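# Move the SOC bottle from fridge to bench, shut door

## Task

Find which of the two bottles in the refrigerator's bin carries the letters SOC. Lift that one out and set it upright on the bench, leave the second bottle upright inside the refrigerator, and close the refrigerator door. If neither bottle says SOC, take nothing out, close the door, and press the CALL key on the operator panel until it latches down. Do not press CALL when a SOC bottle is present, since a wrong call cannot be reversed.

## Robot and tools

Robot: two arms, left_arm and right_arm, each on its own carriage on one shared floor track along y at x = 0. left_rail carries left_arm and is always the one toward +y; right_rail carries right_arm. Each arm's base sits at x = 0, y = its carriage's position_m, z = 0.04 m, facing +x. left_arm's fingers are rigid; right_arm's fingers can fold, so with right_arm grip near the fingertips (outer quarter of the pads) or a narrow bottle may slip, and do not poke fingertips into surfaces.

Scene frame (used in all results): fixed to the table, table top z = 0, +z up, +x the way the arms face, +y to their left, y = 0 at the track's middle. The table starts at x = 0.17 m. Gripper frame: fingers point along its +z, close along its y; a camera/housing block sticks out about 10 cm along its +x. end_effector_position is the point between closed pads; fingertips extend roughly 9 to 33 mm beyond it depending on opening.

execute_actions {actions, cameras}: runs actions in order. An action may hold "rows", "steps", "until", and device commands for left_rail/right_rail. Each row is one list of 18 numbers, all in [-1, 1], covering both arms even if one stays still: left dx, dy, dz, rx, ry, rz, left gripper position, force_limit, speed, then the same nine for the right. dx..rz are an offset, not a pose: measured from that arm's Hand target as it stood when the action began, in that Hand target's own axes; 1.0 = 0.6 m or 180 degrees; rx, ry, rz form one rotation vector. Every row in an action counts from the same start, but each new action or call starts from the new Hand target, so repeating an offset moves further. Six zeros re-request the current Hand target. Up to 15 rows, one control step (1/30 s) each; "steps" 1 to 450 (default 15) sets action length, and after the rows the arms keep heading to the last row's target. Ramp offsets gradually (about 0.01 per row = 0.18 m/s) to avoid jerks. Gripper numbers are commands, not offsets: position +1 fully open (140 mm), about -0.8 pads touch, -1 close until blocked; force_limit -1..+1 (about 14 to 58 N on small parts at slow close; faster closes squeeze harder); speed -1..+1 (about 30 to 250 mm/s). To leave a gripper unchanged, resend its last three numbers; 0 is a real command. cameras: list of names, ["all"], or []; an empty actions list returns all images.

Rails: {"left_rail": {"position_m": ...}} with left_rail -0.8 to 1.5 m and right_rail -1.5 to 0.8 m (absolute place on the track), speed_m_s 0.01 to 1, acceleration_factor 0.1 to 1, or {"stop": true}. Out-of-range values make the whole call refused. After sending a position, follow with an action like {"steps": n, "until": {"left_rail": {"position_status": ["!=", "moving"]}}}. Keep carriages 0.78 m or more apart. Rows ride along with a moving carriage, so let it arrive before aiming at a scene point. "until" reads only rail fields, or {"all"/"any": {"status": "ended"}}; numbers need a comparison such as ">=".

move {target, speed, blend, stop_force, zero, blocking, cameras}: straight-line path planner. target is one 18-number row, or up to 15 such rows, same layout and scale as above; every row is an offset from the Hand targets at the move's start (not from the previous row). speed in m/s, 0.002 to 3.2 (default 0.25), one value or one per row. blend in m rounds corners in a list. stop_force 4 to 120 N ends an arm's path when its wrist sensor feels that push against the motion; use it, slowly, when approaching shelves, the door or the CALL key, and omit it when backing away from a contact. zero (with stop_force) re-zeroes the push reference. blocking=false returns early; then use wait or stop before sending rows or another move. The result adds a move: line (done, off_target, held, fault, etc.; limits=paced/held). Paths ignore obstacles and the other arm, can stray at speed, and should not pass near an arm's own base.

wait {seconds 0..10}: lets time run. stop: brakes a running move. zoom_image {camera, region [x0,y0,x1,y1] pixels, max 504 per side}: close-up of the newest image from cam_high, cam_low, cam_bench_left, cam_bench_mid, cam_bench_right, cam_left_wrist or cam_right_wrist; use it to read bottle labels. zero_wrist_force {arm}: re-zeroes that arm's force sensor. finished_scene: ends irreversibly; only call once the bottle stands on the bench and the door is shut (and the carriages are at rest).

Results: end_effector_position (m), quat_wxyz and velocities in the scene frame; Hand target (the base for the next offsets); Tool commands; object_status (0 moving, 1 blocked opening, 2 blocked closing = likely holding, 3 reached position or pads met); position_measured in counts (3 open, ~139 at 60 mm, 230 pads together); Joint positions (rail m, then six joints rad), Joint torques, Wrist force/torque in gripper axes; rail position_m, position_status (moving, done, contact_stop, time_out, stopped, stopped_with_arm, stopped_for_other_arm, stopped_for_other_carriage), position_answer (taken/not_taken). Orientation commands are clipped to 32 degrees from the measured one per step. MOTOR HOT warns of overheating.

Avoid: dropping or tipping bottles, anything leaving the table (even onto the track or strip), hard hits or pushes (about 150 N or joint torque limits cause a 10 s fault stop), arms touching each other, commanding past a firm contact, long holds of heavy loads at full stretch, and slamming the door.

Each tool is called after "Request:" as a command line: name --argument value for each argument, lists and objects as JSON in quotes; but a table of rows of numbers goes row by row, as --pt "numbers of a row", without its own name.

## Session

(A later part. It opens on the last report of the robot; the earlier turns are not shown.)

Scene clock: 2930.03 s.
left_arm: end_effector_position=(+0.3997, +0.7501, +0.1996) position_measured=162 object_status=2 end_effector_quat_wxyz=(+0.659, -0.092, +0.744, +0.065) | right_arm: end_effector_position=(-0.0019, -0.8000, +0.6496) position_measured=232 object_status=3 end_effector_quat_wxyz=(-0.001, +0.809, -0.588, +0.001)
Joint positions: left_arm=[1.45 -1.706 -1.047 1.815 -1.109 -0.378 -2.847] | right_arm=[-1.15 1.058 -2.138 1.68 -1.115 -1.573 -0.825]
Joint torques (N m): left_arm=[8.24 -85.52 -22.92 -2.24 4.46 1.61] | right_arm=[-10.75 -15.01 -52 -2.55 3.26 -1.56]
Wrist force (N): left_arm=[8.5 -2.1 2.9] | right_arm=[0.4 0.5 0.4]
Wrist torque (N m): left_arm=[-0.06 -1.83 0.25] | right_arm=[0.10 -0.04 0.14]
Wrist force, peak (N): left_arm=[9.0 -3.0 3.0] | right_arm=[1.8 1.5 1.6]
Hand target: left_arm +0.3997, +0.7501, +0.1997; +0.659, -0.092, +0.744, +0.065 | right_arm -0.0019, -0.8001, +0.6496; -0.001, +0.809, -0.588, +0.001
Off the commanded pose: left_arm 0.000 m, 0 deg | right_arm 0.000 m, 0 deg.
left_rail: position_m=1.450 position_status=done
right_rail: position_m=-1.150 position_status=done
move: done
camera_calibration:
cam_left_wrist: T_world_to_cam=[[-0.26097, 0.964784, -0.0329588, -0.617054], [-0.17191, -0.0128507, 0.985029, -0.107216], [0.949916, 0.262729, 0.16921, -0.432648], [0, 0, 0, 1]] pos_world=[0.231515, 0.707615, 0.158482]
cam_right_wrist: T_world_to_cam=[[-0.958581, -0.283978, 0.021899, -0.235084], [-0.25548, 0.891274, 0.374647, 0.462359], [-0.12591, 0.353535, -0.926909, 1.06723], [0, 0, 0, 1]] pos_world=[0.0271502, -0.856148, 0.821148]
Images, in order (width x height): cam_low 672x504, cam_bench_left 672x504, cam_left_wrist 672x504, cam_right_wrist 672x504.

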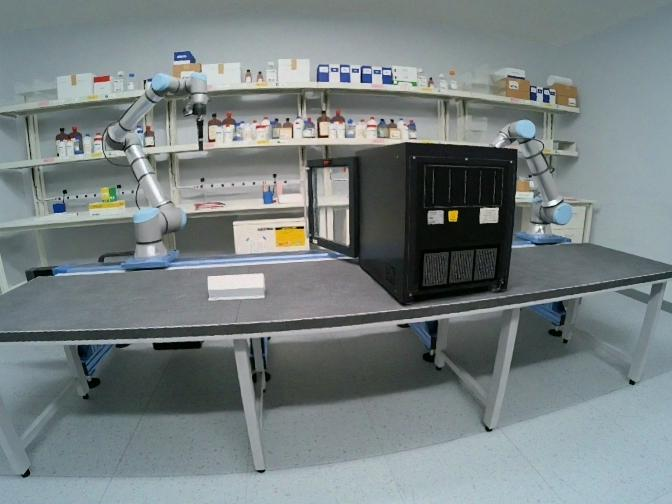

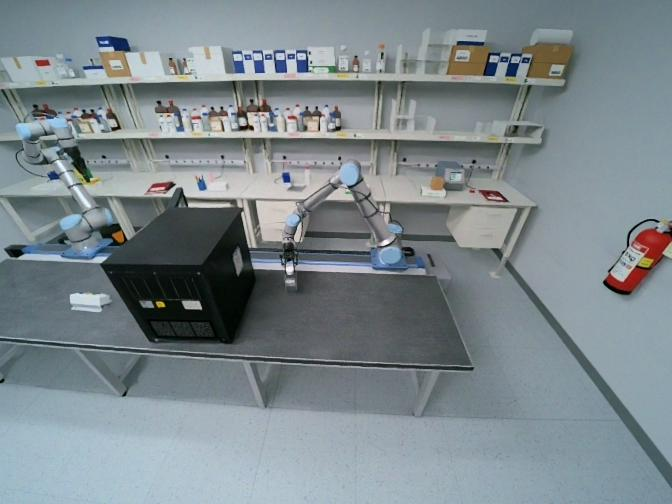

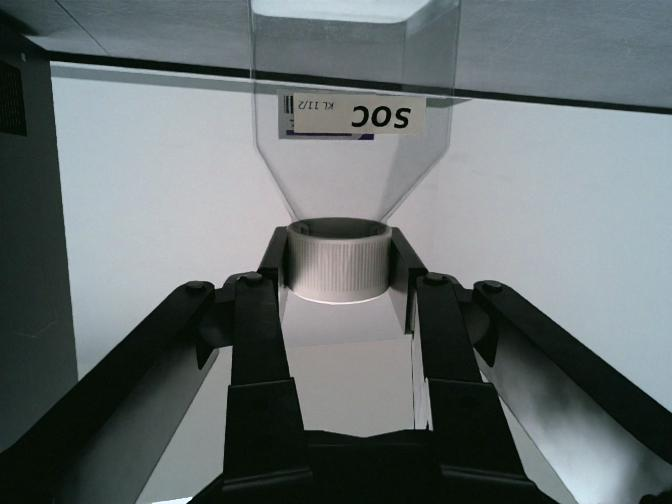

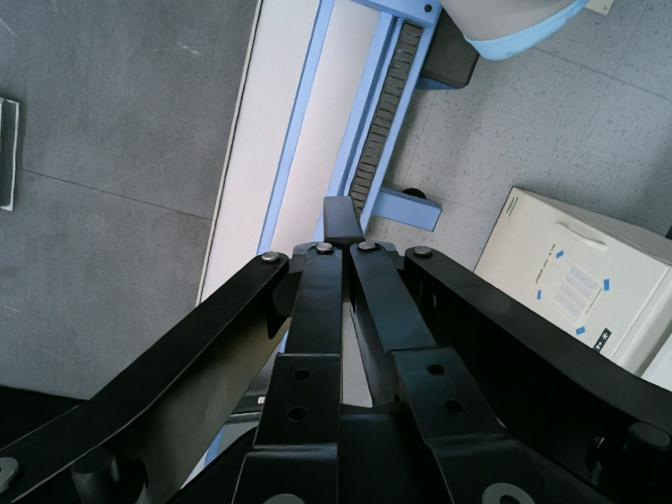

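Request:
execute_actions --actions '[{"right_rail": {"position_m": -0.55, "acceleration_factor": 0.6}, "steps": 120, "until": {"right_rail": {"position_status": ["!=", "moving"]}}}]'

Request:
move --pt "0.0827 0.0020 0.0103 0 0 0 -1 1 -1 0 0 0 0 0 0 -1 -1 -0.5" --pt "0.1406 0.0034 0.0175 0 0 0 -1 1 -1 0 0 0 0 0 0 -1 -1 -0.5" --speed '[0.08,0.015]' --stop_force 9 --cameras '["cam_left_wrist", "cam_right_wrist", "cam_bench_left"]'

Request:
zoom_image --camera "cam_bench_left" --region '[240, 200, 360, 320]'

Scene clock: 2966.80 s.
left_arm: end_effector_position=(+0.3997, +0.7501, +0.1997) position_measured=162 object_status=2 end_effector_quat_wxyz=(+0.659, -0.092, +0.744, +0.065) | right_arm: end_effector_position=(-0.0019, -0.2001, +0.6496) position_measured=232 object_status=3 end_effector_quat_wxyz=(-0.001, +0.809, -0.588, +0.001)
Joint positions: left_arm=[1.45 -1.706 -1.047 1.815 -1.109 -0.378 -2.847] | right_arm=[-0.55 1.058 -2.138 1.68 -1.115 -1.573 -0.825]
Joint torques (N m): left_arm=[7.37 -84.73 -22.79 -2.32 4.37 1.51] | right_arm=[5.77 -2.63 -37.15 -7.47 1.5 -1.82]
Wrist force (N): left_arm=[8.4 -2.1 2.7] | right_arm=[0.6 0.4 0.2]
Wrist torque (N m): left_arm=[-0.07 -1.83 0.25] | right_arm=[0.09 -0.10 0.13]
Wrist force, peak (N): left_arm=[9.0 -2.5 2.9] | right_arm=[1.6 0.7 0.3]
Hand target: left_arm +0.3997, +0.7501, +0.1997; +0.659, -0.092, +0.744, +0.065 | right_arm -0.0019, -0.2001, +0.6496; -0.001, +0.809, -0.588, +0.001
Tool commands: left_gripper/position=-1.0 left_gripper/force_limit=+1.0 left_gripper/speed=-1.0 right_gripper/position=-1.0 right_gripper/force_limit=-1.0 right_gripper/speed=-0.5
Off the commanded pose: left_arm 0.000 m, 0 deg | right_arm 0.000 m, 0 deg.
left_rail: position_m=1.450 position_status=done
right_rail: position_m=-0.550 position_status=done

Scene clock: 2968.30 s.
left_arm: end_effector_position=(+0.3997, +0.7502, +0.1722) position_measured=162 object_status=2 end_effector_quat_wxyz=(+0.659, -0.092, +0.744, +0.065) | right_arm: end_effector_position=(-0.0019, -0.2001, +0.6496) position_measured=232 object_status=3 end_effector_quat_wxyz=(-0.001, +0.809, -0.588, +0.001)
Joint positions: left_arm=[1.45 -1.706 -1.015 1.824 -1.151 -0.378 -2.847] | right_arm=[-0.55 1.058 -2.138 1.68 -1.115 -1.573 -0.825]
Joint torques (N m): left_arm=[-2.31 -85.51 -42.02 1.6 -1.35 0.62] | right_arm=[4.94 -7.76 -37.61 -7.53 0.02 -1.62]
Wrist force (N): left_arm=[8.7 -3.0 3.0] | right_arm=[0.5 -0.1 0.5]
Wrist torque (N m): left_arm=[-0.26 -1.86 0.40] | right_arm=[-0.04 -0.08 0.13]
Wrist force, peak (N): left_arm=[-26.5 -6.6 -6.1] | right_arm=[0.9 0.0 0.2]
Hand target: left_arm +0.3997, +0.7502, +0.1722; +0.659, -0.092, +0.744, +0.065 (not the last commanded pose) | right_arm -0.0019, -0.2001, +0.6496; -0.001, +0.809, -0.588, +0.001
Off the commanded pose: left_arm 0.058 m, 0 deg | right_arm 0.000 m, 0 deg.
left_rail: position_m=1.450 position_status=done
right_rail: position_m=-0.550 position_status=done
move: contact (left_arm); path passed 0 of 2 targets
camera_calibration:
cam_left_wrist: T_world_to_cam=[[-0.260991, 0.964779, -0.0329469, -0.617953], [-0.172111, -0.0129221, 0.984993, -0.0800274], [0.949874, 0.262745, 0.169421, -0.428024], [0, 0, 0, 1]] pos_world=[0.231515, 0.707615, 0.130983]
cam_right_wrist: T_world_to_cam=[[-0.958572, -0.284008, 0.0218903, -0.0647264], [-0.255506, 0.891252, 0.374683, -0.072351], [-0.125923, 0.353567, -0.926895, 0.855137], [0, 0, 0, 1]] pos_world=[0.0271501, -0.256248, 0.821148]
Images, in order (width x height): cam_bench_left 672x504, cam_left_wrist 672x504, cam_right_wrist 672x504.

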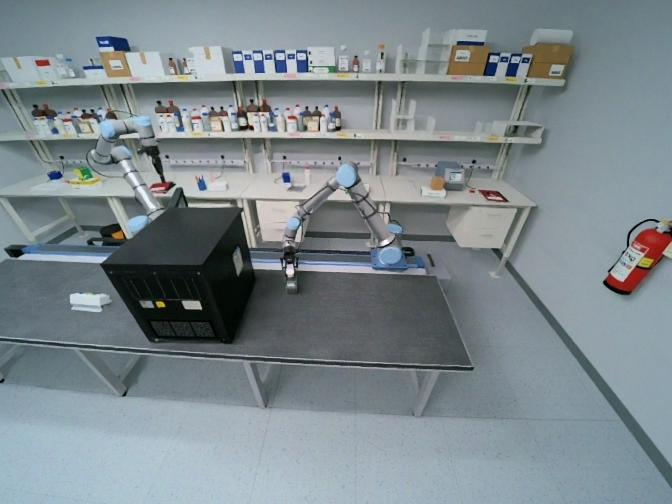

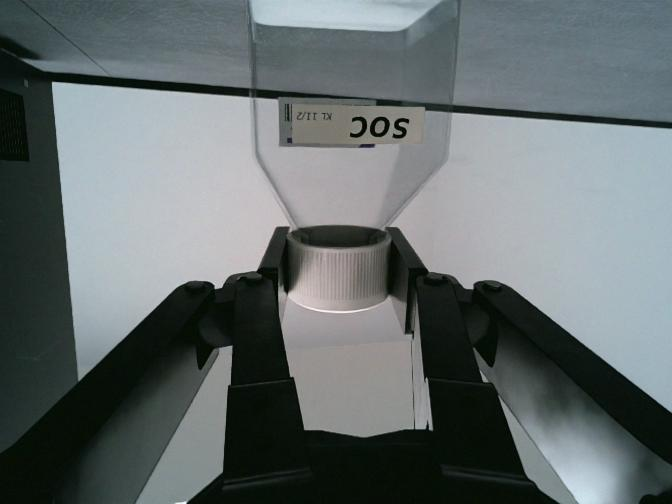

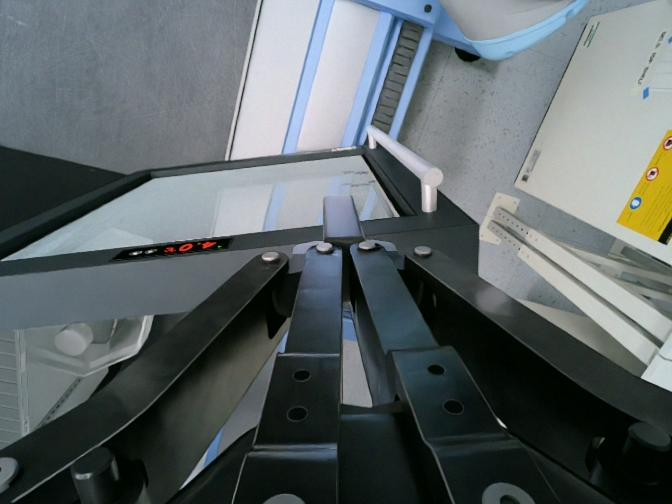

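Scaled by 4.200 from the camera's 672x504 image, which has a finer 960x720 frame.

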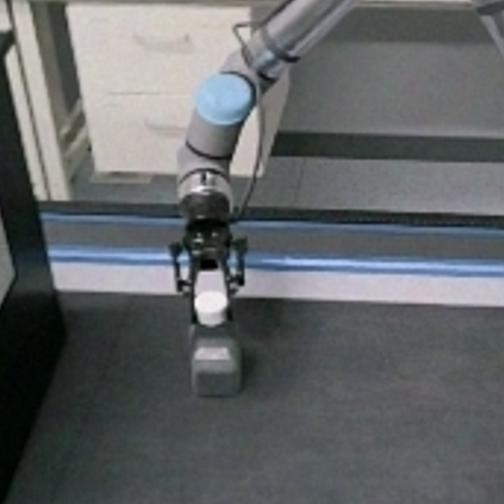

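Request:
move --target '[-0.0380,-0.0009,-0.0047,0.0023,-0.0550,-0.0074,-1,1,-1, 0,0,0,0,0,0,-1,-1,-0.5]' --speed 0.08 --cameras '["cam_left_wrist"]'

Request:
move --target '[0.0748,0.0036,-0.0037,0,0,0,-1,1,-1, 0,0,0,0,0,0,-1,-1,-0.5]' --speed 0.015 --stop_force 5 --cameras '["cam_left_wrist", "cam_bench_left", "cam_right_wrist"]'

Request:
zoom_image --camera "cam_right_wrist" --region '[0, 250, 260, 504]'

Scene clock: 3105.43 s.
left_arm: end_effector_position=(+0.3997, +0.7502, +0.1951) position_measured=162 object_status=2 end_effector_quat_wxyz=(+0.722, -0.093, +0.683, +0.063) | right_arm: end_effector_position=(-0.0019, -0.2001, +0.6496) position_measured=232 object_status=3 end_effector_quat_wxyz=(-0.001, +0.809, -0.588, +0.001)
Joint positions: left_arm=[1.45 -1.709 -0.913 1.709 -0.658 -0.363 -3.319] | right_arm=[-0.55 1.058 -2.138 1.68 -1.115 -1.573 -0.825]
Joint torques (N m): left_arm=[7.49 -69.39 -40.16 4.17 -3.74 -2.29] | right_arm=[6.53 -7.95 -40.26 -7.43 -2.99 -1.18]
Wrist force (N): left_arm=[9.0 -3.1 2.7] | right_arm=[0.2 0.4 -0.1]
Wrist torque (N m): left_arm=[-0.26 -1.88 0.46] | right_arm=[0.09 -0.02 0.13]
Wrist force, peak (N): left_arm=[9.2 -2.9 3.1] | right_arm=[0.6 0.5 0.8]
Hand target: left_arm +0.3997, +0.7502, +0.1951; +0.722, -0.093, +0.683, +0.063 | right_arm -0.0019, -0.2001, +0.6496; -0.001, +0.809, -0.588, +0.001
Off the commanded pose: left_arm 0.000 m, 0 deg | right_arm 0.000 m, 0 deg.
left_rail: position_m=1.450 position_status=done
right_rail: position_m=-0.550 position_status=done
move: done
camera_calibration:
cam_left_wrist: T_world_to_cam=[[-0.252549, 0.965534, -0.0629458, -0.615391], [-0.339836, -0.0276025, 0.94008, -0.0158172], [0.905942, 0.258808, 0.335094, -0.44379], [0, 0, 0, 1]] pos_world=[0.241256, 0.708601, 0.124845]
Images, in order (width x height): cam_left_wrist 672x504.

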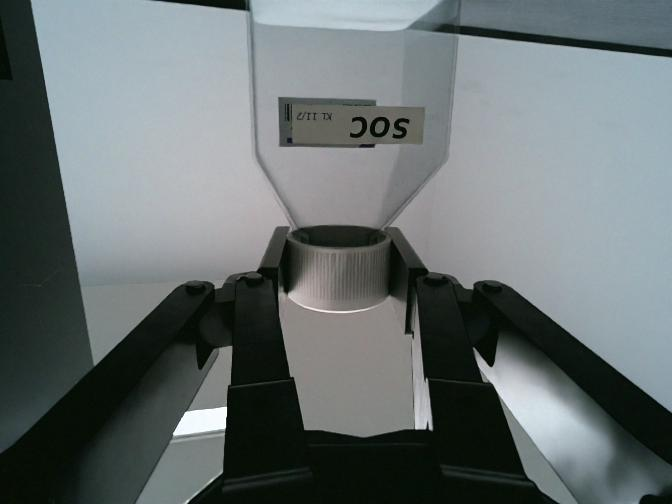

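Scene clock: 3108.43 s.
left_arm: end_effector_position=(+0.3997, +0.7502, +0.1669) position_measured=162 object_status=2 end_effector_quat_wxyz=(+0.722, -0.093, +0.683, +0.063) | right_arm: end_effector_position=(-0.0019, -0.2001, +0.6496) position_measured=232 object_status=3 end_effector_quat_wxyz=(-0.001, +0.809, -0.588, +0.001)
Joint positions: left_arm=[1.45 -1.709 -0.879 1.714 -0.696 -0.363 -3.319] | right_arm=[-0.55 1.058 -2.138 1.68 -1.115 -1.573 -0.825]
Joint torques (N m): left_arm=[3.83 -89.09 -28.52 3.52 -2.94 -2.06] | right_arm=[6.95 -7.37 -40.74 -7.34 -3.13 -1.3]
Wrist force (N): left_arm=[2.8 -1.1 3.5] | right_arm=[0.2 0.2 0.1]
Wrist torque (N m): left_arm=[0.48 -1.72 0.43] | right_arm=[0.03 -0.01 0.13]
Wrist force, peak (N): left_arm=[-17.8 -7.2 5.9] | right_arm=[1.0 0.5 0.3]
Hand target: left_arm +0.3997, +0.7502, +0.1669; +0.722, -0.093, +0.683, +0.063 (not the last commanded pose) | right_arm -0.0019, -0.2001, +0.6496; -0.001, +0.809, -0.588, +0.001
Off the commanded pose: left_arm 0.017 m, 0 deg | right_arm 0.000 m, 0 deg.
left_rail: position_m=1.450 position_status=done
right_rail: position_m=-0.550 position_status=done
move: contact (left_arm)
camera_calibration:
cam_left_wrist: T_world_to_cam=[[-0.252566, 0.965534, -0.0628826, -0.617174], [-0.339905, -0.02769, 0.940052, 0.0108674], [0.905911, 0.2588, 0.335183, -0.434303], [0, 0, 0, 1]] pos_world=[0.241256, 0.708601, 0.0965456]
cam_right_wrist: T_world_to_cam=[[-0.958572, -0.284008, 0.0218903, -0.0647264], [-0.255506, 0.891252, 0.374683, -0.072351], [-0.125923, 0.353567, -0.926895, 0.855137], [0, 0, 0, 1]] pos_world=[0.0271501, -0.256248, 0.821148]
Images, in order (width x height): cam_bench_left 672x504, cam_left_wrist 672x504, cam_right_wrist 672x504.

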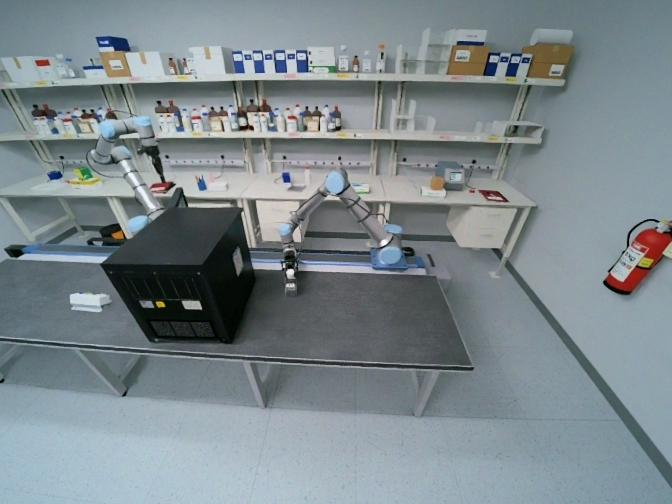

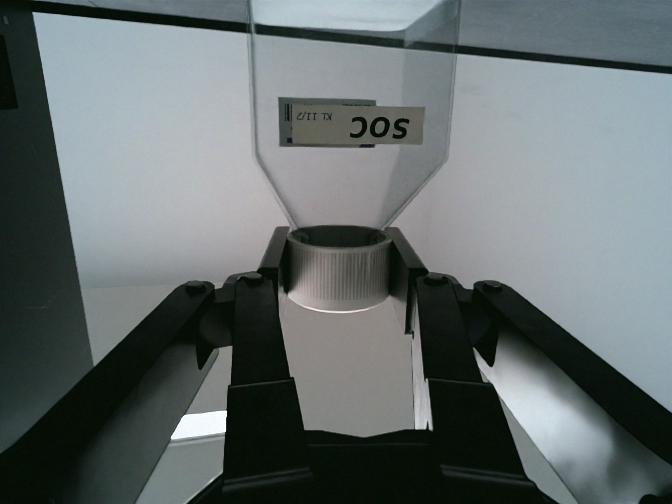

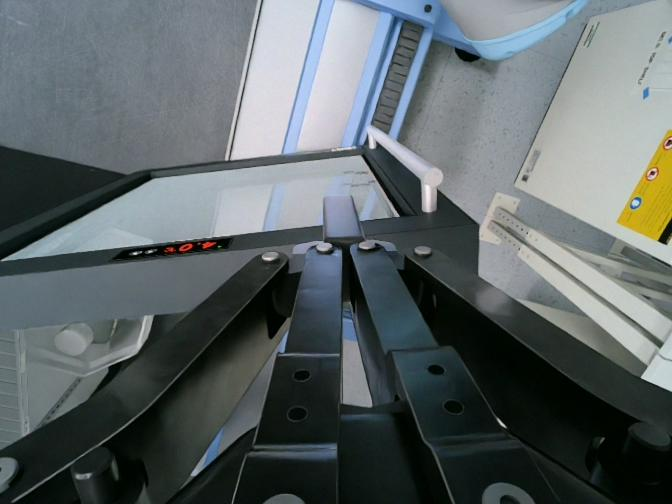

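Scaled by 1.938 from the camera's 672x504 image, which has a finer 960x720 frame.

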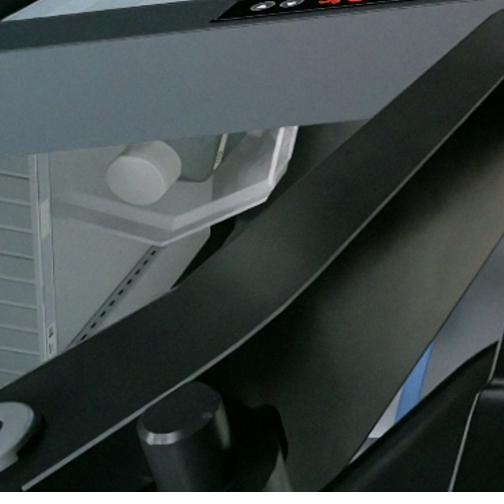

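Request:
execute_actions --actions '[]' --cameras '["cam_left_wrist", "cam_bench_left", "cam_right_wrist", "cam_bench_mid"]'

Scene clock: 3228.13 s.
left_arm: end_effector_position=(+0.3997, +0.7502, +0.1669) position_measured=162 object_status=2 end_effector_quat_wxyz=(+0.722, -0.093, +0.683, +0.063) | right_arm: end_effector_position=(-0.0019, -0.2001, +0.6496) position_measured=232 object_status=3 end_effector_quat_wxyz=(-0.001, +0.809, -0.588, +0.001)
Joint positions: left_arm=[1.45 -1.709 -0.879 1.714 -0.696 -0.363 -3.319] | right_arm=[-0.55 1.058 -2.138 1.68 -1.115 -1.573 -0.825]
Joint velocities: within noise
Joint torques (N m): left_arm=[2.53 -89.19 -36.98 2.16 0.78 -0.6] | right_arm=[4.97 -8.62 -42.35 -7.44 -3.3 -0.65]
Wrist force (N): left_arm=[2.9 -0.5 3.1] | right_arm=[0.4 0.1 0.3]
Wrist torque (N m): left_arm=[0.56 -1.70 0.46] | right_arm=[0.02 -0.07 0.13]
Wrist force, peak (N): left_arm=[4.4 -1.0 3.7] | right_arm=[1.0 0.4 0.6]
Hand target: left_arm +0.3997, +0.7502, +0.1669; +0.722, -0.093, +0.683, +0.063 (not the last commanded pose) | right_arm -0.0019, -0.2001, +0.6496; -0.001, +0.809, -0.588, +0.001
Tool commands: left_gripper/position=-1.0 left_gripper/force_limit=+1.0 left_gripper/speed=-1.0 right_gripper/position=-1.0 right_gripper/force_limit=-1.0 right_gripper/speed=-0.5
Off the commanded pose: left_arm 0.017 m, 0 deg | right_arm 0.000 m, 0 deg.
left_rail: position_m=1.450 position_status=done
right_rail: position_m=-0.550 position_status=done
camera_calibration:
cam_left_wrist: T_world_to_cam=[[-0.252538, 0.965535, -0.0629746, -0.617173], [-0.339844, -0.0275728, 0.940078, 0.0107681], [0.905942, 0.258807, 0.335094, -0.434307], [0, 0, 0, 1]] pos_world=[0.241256, 0.708601, 0.0965446]
cam_right_wrist: T_world_to_cam=[[-0.958572, -0.284008, 0.0218903, -0.0647264], [-0.255506, 0.891252, 0.374683, -0.072351], [-0.125923, 0.353567, -0.926895, 0.855137], [0, 0, 0, 1]] pos_world=[0.0271501, -0.256248, 0.821148]
Images, in order (width x height): cam_bench_left 672x504, cam_bench_mid 672x504, cam_left_wrist 672x504, cam_right_wrist 672x504.

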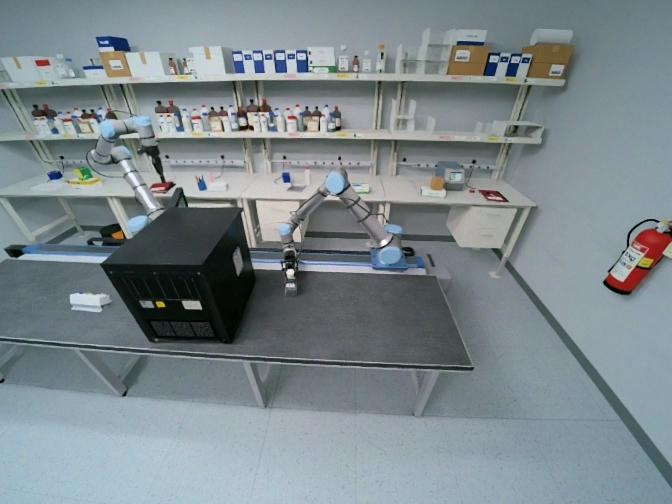

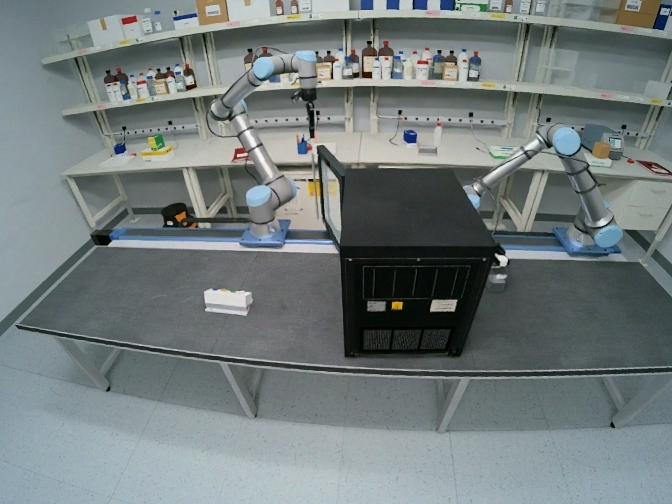

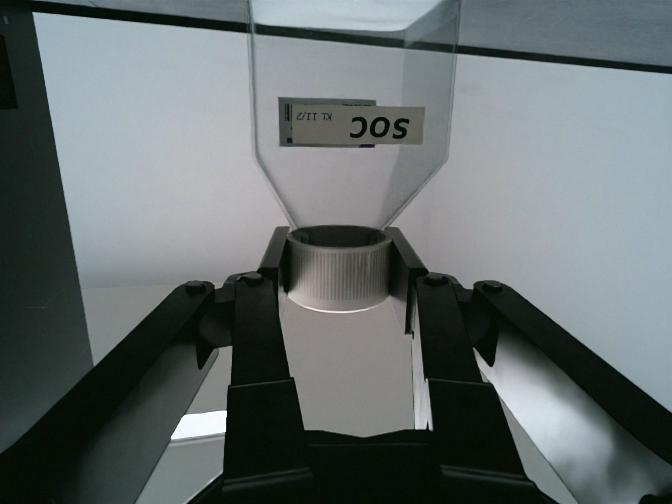

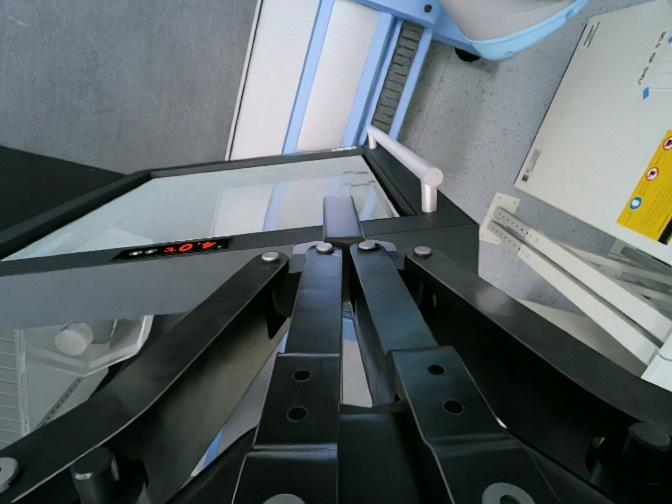

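Request:
zoom_image --camera "cam_bench_mid" --region '[440, 220, 560, 320]'

Request:
zoom_image --camera "cam_bench_left" --region '[230, 200, 350, 320]'

Scaled by 4.200 from the camera's 672x504 image, which has a finer 960x720 frame.

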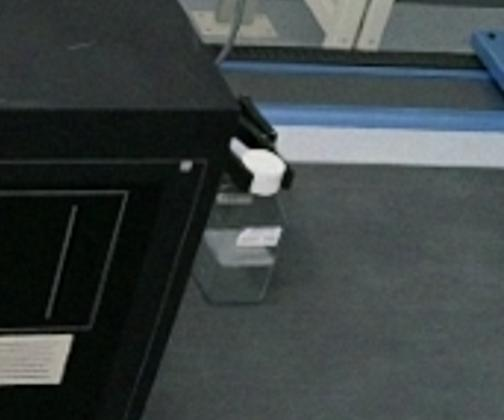

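Scaled by 4.200 from the camera's 672x504 image, which has a finer 960x720 frame.

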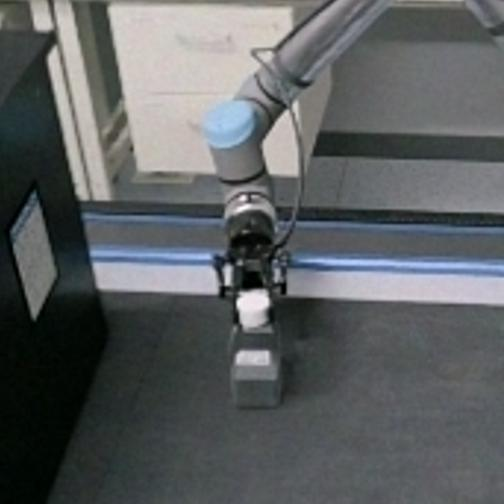

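Request:
execute_actions --actions '[{"rows": [[0,0,0,0,0,0,0.15,-1,-1,0,0,0,0,0,0,-1,-1,-0.5]], "steps": 50}]' --cameras '["cam_left_wrist", "cam_bench_left", "cam_bench_mid"]'

Scene clock: 3250.60 s.
left_arm: end_effector_position=(+0.3997, +0.7502, +0.1669) position_measured=110 object_status=3 end_effector_quat_wxyz=(+0.722, -0.093, +0.683, +0.063) | right_arm: end_effector_position=(-0.0019, -0.2001, +0.6496) position_measured=232 object_status=3 end_effector_quat_wxyz=(-0.001, +0.809, -0.588, +0.001)
Joint positions: left_arm=[1.45 -1.709 -0.879 1.714 -0.696 -0.363 -3.319] | right_arm=[-0.55 1.058 -2.138 1.68 -1.115 -1.573 -0.825]
Joint torques (N m): left_arm=[2.36 -87.99 -32.03 0.88 0.25 0.03] | right_arm=[4.94 -9.07 -44.51 -7.36 -2.97 -0.43]
Wrist force (N): left_arm=[5.0 0.3 3.1] | right_arm=[0.3 0.3 0.6]
Wrist torque (N m): left_arm=[0.55 -1.85 0.43] | right_arm=[0.06 -0.03 0.14]
Wrist force, peak (N): left_arm=[5.4 -0.5 3.0] | right_arm=[0.9 0.2 0.4]
Hand target: left_arm +0.3997, +0.7502, +0.1669; +0.722, -0.093, +0.683, +0.063 | right_arm -0.0019, -0.2001, +0.6496; -0.001, +0.809, -0.588, +0.001
Off the commanded pose: left_arm 0.000 m, 0 deg | right_arm 0.000 m, 0 deg.
left_rail: position_m=1.450 position_status=done
right_rail: position_m=-0.550 position_status=done
camera_calibration:
cam_left_wrist: T_world_to_cam=[[-0.252538, 0.965535, -0.0629746, -0.617173], [-0.339844, -0.0275728, 0.940078, 0.0107681], [0.905942, 0.258807, 0.335094, -0.434307], [0, 0, 0, 1]] pos_world=[0.241256, 0.708601, 0.0965446]
Images, in order (width x height): cam_bench_left 672x504, cam_bench_mid 672x504, cam_left_wrist 672x504.

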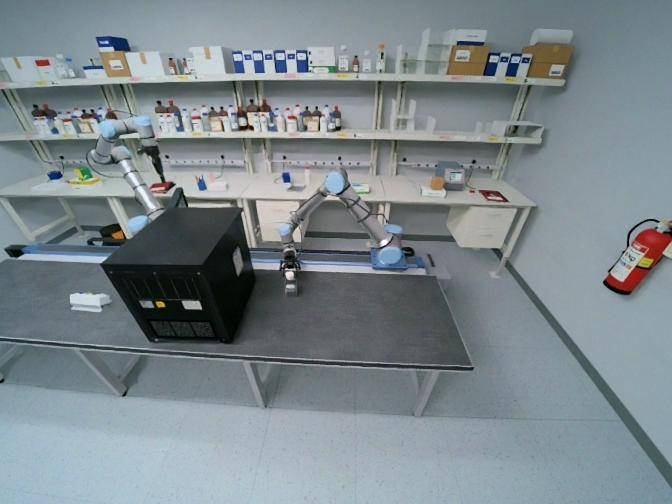

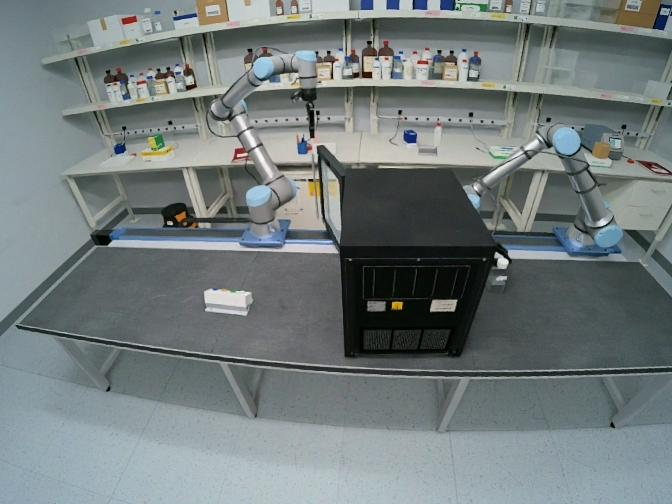

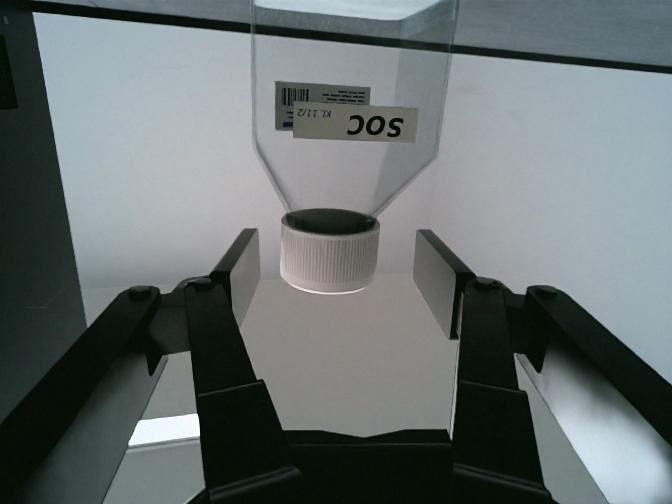

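Request:
move --pt "-0.02 -0.001 -0.2657 0 0 0 0.15 -1 -1 0 0 0 0 0 0 -1 -1 -0.5" --pt "-0.239 0.0457 -0.6244 -0.0045 0.1099 0.0148 0.15 -1 -1 0 0 0 0 0 0 -1 -1 -0.5" --speed '[0.08,0.2]' --blend '[0.03,0]' --cameras '["cam_left_wrist", "cam_bench_left"]'

Scene clock: 3325.20 s.
left_arm: end_effector_position=(+0.0205, +0.6999, +0.2902) position_measured=110 object_status=3 end_effector_quat_wxyz=(+0.591, -0.091, +0.799, +0.067) | right_arm: end_effector_position=(-0.0019, -0.2001, +0.6496) position_measured=232 object_status=3 end_effector_quat_wxyz=(-0.001, +0.809, -0.588, +0.001)
Joint positions: left_arm=[1.45 -2.117 -1.061 1.526 -0.876 -0.817 -2.851] | right_arm=[-0.55 1.058 -2.138 1.68 -1.115 -1.573 -0.825]
Joint torques (N m): left_arm=[-15.36 -87.91 -49.8 1.57 -1.14 1.53] | right_arm=[4.8 -8.54 -46.88 -7.55 -3.42 -0.16]
Wrist force (N): left_arm=[4.8 -0.1 2.1] | right_arm=[0.1 0.5 0.1]
Wrist torque (N m): left_arm=[0.36 -1.73 0.22] | right_arm=[0.11 0.00 0.14]
Wrist force, peak (N): left_arm=[6.0 0.2 2.9] | right_arm=[0.9 0.6 0.7]
Hand target: left_arm +0.0204, +0.6999, +0.2903; +0.591, -0.091, +0.799, +0.067 | right_arm -0.0019, -0.2001, +0.6496; -0.001, +0.809, -0.588, +0.001
Off the commanded pose: left_arm 0.000 m, 0 deg | right_arm 0.000 m, 0 deg.
left_rail: position_m=1.450 position_status=done
right_rail: position_m=-0.550 position_status=done
move: done
camera_calibration:
cam_left_wrist: T_world_to_cam=[[-0.263872, 0.964555, -0.00208744, -0.673326], [0.000437836, 0.00228392, 0.999997, -0.280642], [0.964558, 0.263871, -0.00102498, -0.0262017], [0, 0, 0, 1]] pos_world=[-0.152276, 0.657015, 0.279208]
Images, in order (width x height): cam_bench_left 672x504, cam_left_wrist 672x504.

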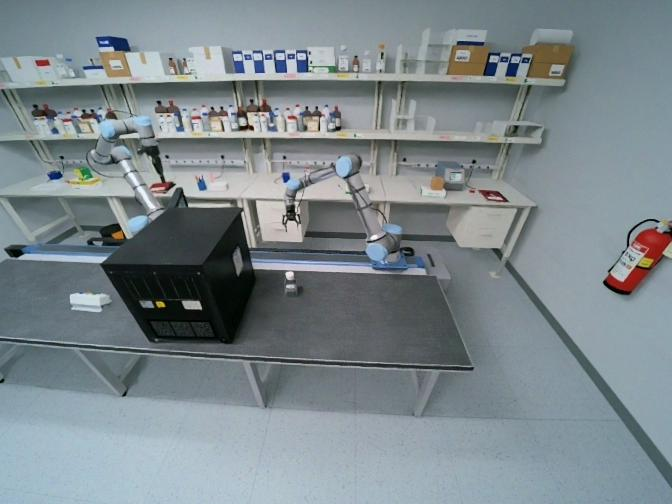

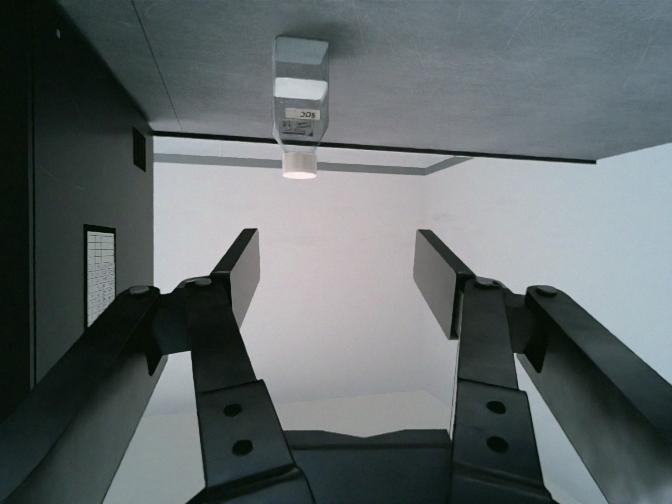

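Request:
execute_actions --actions '[{"left_rail": {"position_m": 0.85, "speed_m_s": 0.4}, "steps": 150, "until": {"left_rail": {"position_status": ["!=", "moving"]}}}]' --cameras '["cam_left_wrist", "cam_right_wrist"]'

Scene clock: 3338.97 s.
left_arm: end_effector_position=(+0.0204, +0.0999, +0.2903) position_measured=110 object_status=3 end_effector_quat_wxyz=(+0.591, -0.091, +0.799, +0.067) | right_arm: end_effector_position=(-0.0019, -0.2001, +0.6496) position_measured=232 object_status=3 end_effector_quat_wxyz=(-0.001, +0.809, -0.588, +0.001)
Joint positions: left_arm=[0.85 -2.117 -1.061 1.526 -0.876 -0.817 -2.851] | right_arm=[-0.55 1.058 -2.138 1.68 -1.115 -1.573 -0.825]
Joint torques (N m): left_arm=[-5.85 -70.06 -41.34 -1.39 1.33 1.43] | right_arm=[4.97 -10.06 -48.59 -7.52 -2.82 0.44]
Wrist force (N): left_arm=[5.0 0.1 2.3] | right_arm=[0.2 0.2 0.3]
Wrist torque (N m): left_arm=[0.41 -1.79 0.23] | right_arm=[0.04 -0.01 0.14]
Wrist force, peak (N): left_arm=[5.4 0.1 2.3] | right_arm=[0.8 0.8 0.7]
Hand target: left_arm +0.0204, +0.0999, +0.2903; +0.591, -0.091, +0.799, +0.067 | right_arm -0.0019, -0.2001, +0.6496; -0.001, +0.809, -0.588, +0.001
Tool commands: left_gripper/position=+0.15 left_gripper/force_limit=-1.0 left_gripper/speed=-1.0 right_gripper/position=-1.0 right_gripper/force_limit=-1.0 right_gripper/speed=-0.5
Off the commanded pose: left_arm 0.000 m, 0 deg | right_arm 0.000 m, 0 deg.
left_rail: position_m=0.850 speed_m_s=0.40 position_status=done
right_rail: position_m=-0.550 position_status=done
camera_calibration:
cam_left_wrist: T_world_to_cam=[[-0.263873, 0.964555, -0.00206104, -0.0946266], [0.000541063, 0.00228479, 0.999997, -0.279355], [0.964557, 0.263871, -0.00112478, 0.132245], [0, 0, 0, 1]] pos_world=[-0.152376, 0.0570152, 0.279308]
cam_right_wrist: T_world_to_cam=[[-0.958572, -0.284008, 0.0218903, -0.0647264], [-0.255506, 0.891252, 0.374683, -0.072351], [-0.125923, 0.353567, -0.926895, 0.855137], [0, 0, 0, 1]] pos_world=[0.0271501, -0.256248, 0.821148]
Images, in order (width x height): cam_left_wrist 672x504, cam_right_wrist 672x504.

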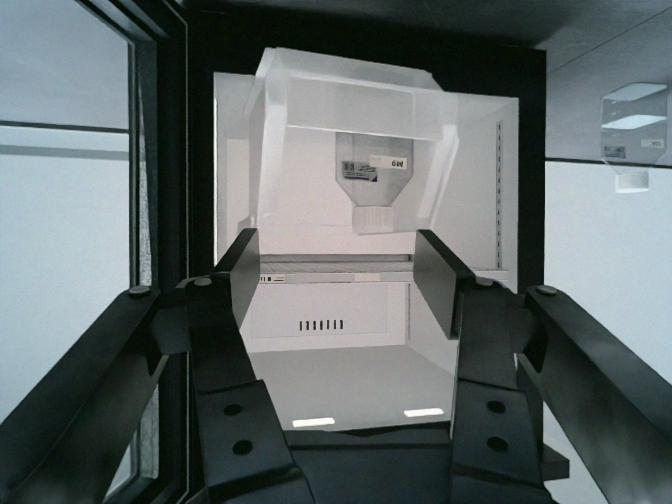

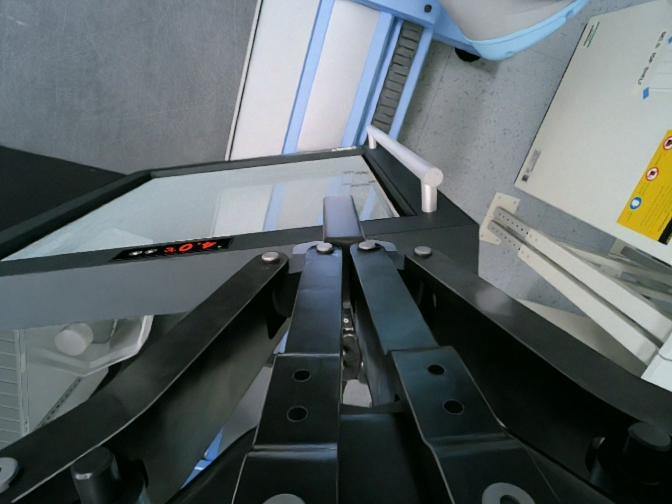

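Request:
zoom_image --camera "cam_left_wrist" --region '[230, 30, 470, 250]'

Scaled by 2.100 from the camera's 672x504 image, which has a finer 960x720 frame.

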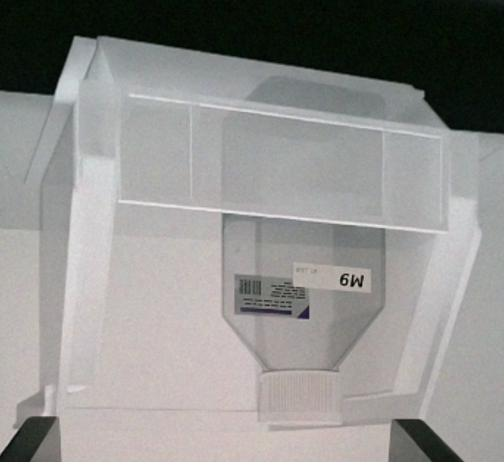

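Request:
move --target '[0.1959,0.08,0.3018,0.0425,0,0.013,0.15,-1,-1,0,0,0,0,0,0,-1,-1,-0.5]' --speed 0.12 --cameras '["cam_left_wrist", "cam_right_wrist"]'

Scene clock: 3537.40 s.
left_arm: end_effector_position=(+0.1448, +0.1779, +0.1250) position_measured=110 object_status=3 end_effector_quat_wxyz=(+0.594, -0.035, +0.803, +0.026) | right_arm: end_effector_position=(-0.0019, -0.2001, +0.6496) position_measured=232 object_status=3 end_effector_quat_wxyz=(-0.001, +0.809, -0.588, +0.001)
Joint positions: left_arm=[0.85 -2.065 -1.102 1.976 -1.381 -0.645 -2.724] | right_arm=[-0.55 1.058 -2.138 1.68 -1.115 -1.573 -0.825]
Joint torques (N m): left_arm=[7.73 -54.85 -19.63 -2.56 4.25 1.48] | right_arm=[6.81 -6.97 -51.07 -7.57 -3.17 1.05]
Wrist force (N): left_arm=[5.2 0.2 1.8] | right_arm=[0.5 0.4 0.0]
Wrist torque (N m): left_arm=[0.40 -1.82 0.21] | right_arm=[0.09 -0.07 0.13]
Wrist force, peak (N): left_arm=[6.1 0.6 3.4] | right_arm=[0.9 0.4 0.9]
Hand target: left_arm +0.1448, +0.1780, +0.1250; +0.594, -0.035, +0.803, +0.026 | right_arm -0.0019, -0.2001, +0.6496; -0.001, +0.809, -0.588, +0.001
Off the commanded pose: left_arm 0.000 m, 0 deg | right_arm 0.000 m, 0 deg.
left_rail: position_m=0.850 speed_m_s=0.40 position_status=done
right_rail: position_m=-0.550 position_status=done
move: done
camera_calibration:
cam_left_wrist: T_world_to_cam=[[-0.127071, 0.991892, -0.00200428, -0.1621], [0.000761445, 0.00211821, 0.999997, -0.114422], [0.991893, 0.127069, -0.00102443, 0.0117955], [0, 0, 0, 1]] pos_world=[-0.0322109, 0.159529, 0.114109]
cam_right_wrist: T_world_to_cam=[[-0.958572, -0.284008, 0.0218903, -0.0647264], [-0.255506, 0.891252, 0.374683, -0.072351], [-0.125923, 0.353567, -0.926895, 0.855137], [0, 0, 0, 1]] pos_world=[0.0271501, -0.256248, 0.821148]
Images, in order (width x height): cam_left_wrist 672x504, cam_right_wrist 672x504.

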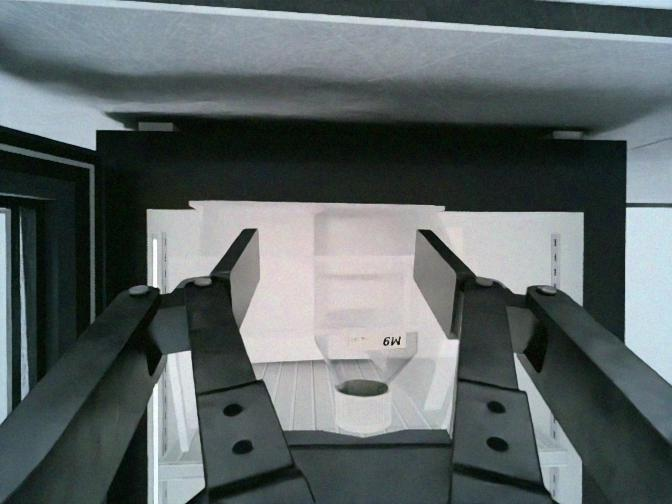

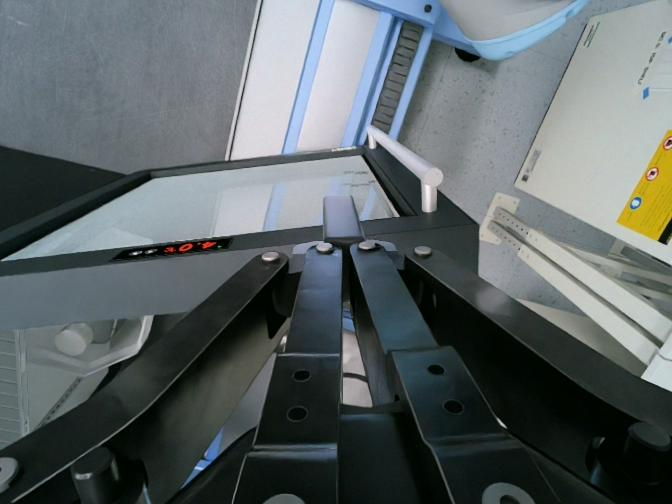

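Request:
zoom_image --camera "cam_left_wrist" --region '[130, 180, 600, 480]'

Scaled by 1.072 from the camera's 672x504 image, which has a finer 960x720 frame.

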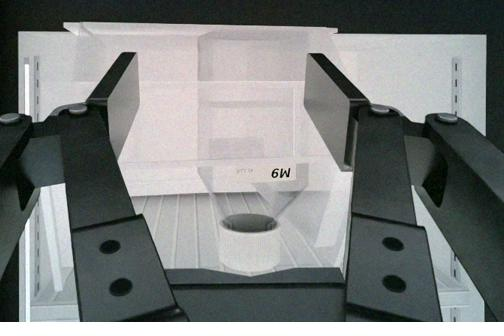

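Request:
move --target '[-0.0586,-0.0008,0.1918,0,0,0,0.15,-1,-1,0,0,0,0,0,0,-1,-1,-0.5]' --speed 0.04 --stop_force 20 --cameras '["cam_left_wrist", "cam_right_wrist"]'

Scene clock: 3566.47 s.
left_arm: end_effector_position=(+0.2647, +0.1880, +0.1250) position_measured=110 object_status=3 end_effector_quat_wxyz=(+0.594, -0.035, +0.803, +0.026) | right_arm: end_effector_position=(-0.0019, -0.2001, +0.6496) position_measured=232 object_status=3 end_effector_quat_wxyz=(-0.001, +0.809, -0.588, +0.001)
Joint positions: left_arm=[0.85 -1.911 -1.14 2.065 -1.559 -0.515 -2.572] | right_arm=[-0.55 1.058 -2.138 1.68 -1.115 -1.573 -0.825]
Joint torques (N m): left_arm=[9.27 -71.64 -16.96 -3.64 4.39 1.5] | right_arm=[6.32 -9.32 -52.49 -7.54 -3.1 1.27]
Wrist force (N): left_arm=[5.8 -0.4 0.3] | right_arm=[0.8 -0.2 -0.1]
Wrist torque (N m): left_arm=[0.51 -1.87 0.21] | right_arm=[-0.04 -0.13 0.14]
Wrist force, peak (N): left_arm=[6.2 -0.8 0.5] | right_arm=[1.0 0.3 0.5]
Hand target: left_arm +0.2647, +0.1880, +0.1250; +0.594, -0.035, +0.803, +0.026 | right_arm -0.0019, -0.2001, +0.6496; -0.001, +0.809, -0.588, +0.001
Off the commanded pose: left_arm 0.000 m, 0 deg | right_arm 0.000 m, 0 deg.
left_rail: position_m=0.850 speed_m_s=0.40 position_status=done
right_rail: position_m=-0.550 position_status=done
move: done
camera_calibration:
cam_left_wrist: T_world_to_cam=[[-0.127071, 0.991892, -0.00200428, -0.156869], [0.000761445, 0.00211821, 0.999997, -0.114535], [0.991893, 0.127069, -0.00102443, -0.108515], [0, 0, 0, 1]] pos_world=[0.0877891, 0.169629, 0.114109]
cam_right_wrist: T_world_to_cam=[[-0.958572, -0.284008, 0.0218903, -0.0647264], [-0.255506, 0.891252, 0.374683, -0.072351], [-0.125923, 0.353567, -0.926895, 0.855137], [0, 0, 0, 1]] pos_world=[0.0271501, -0.256248, 0.821148]
Images, in order (width x height): cam_left_wrist 672x504, cam_right_wrist 672x504.

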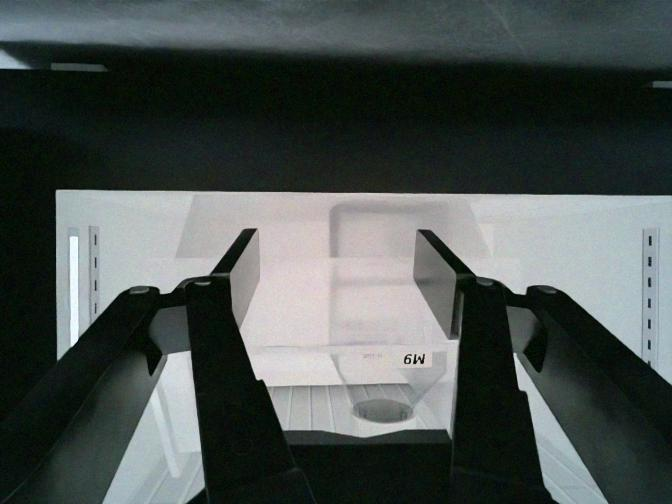

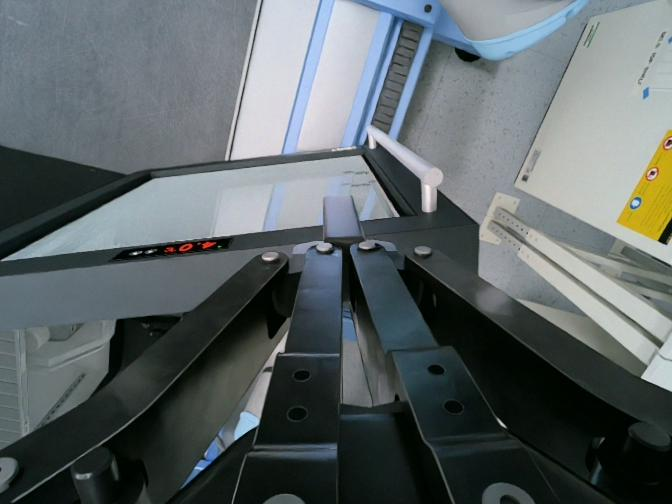

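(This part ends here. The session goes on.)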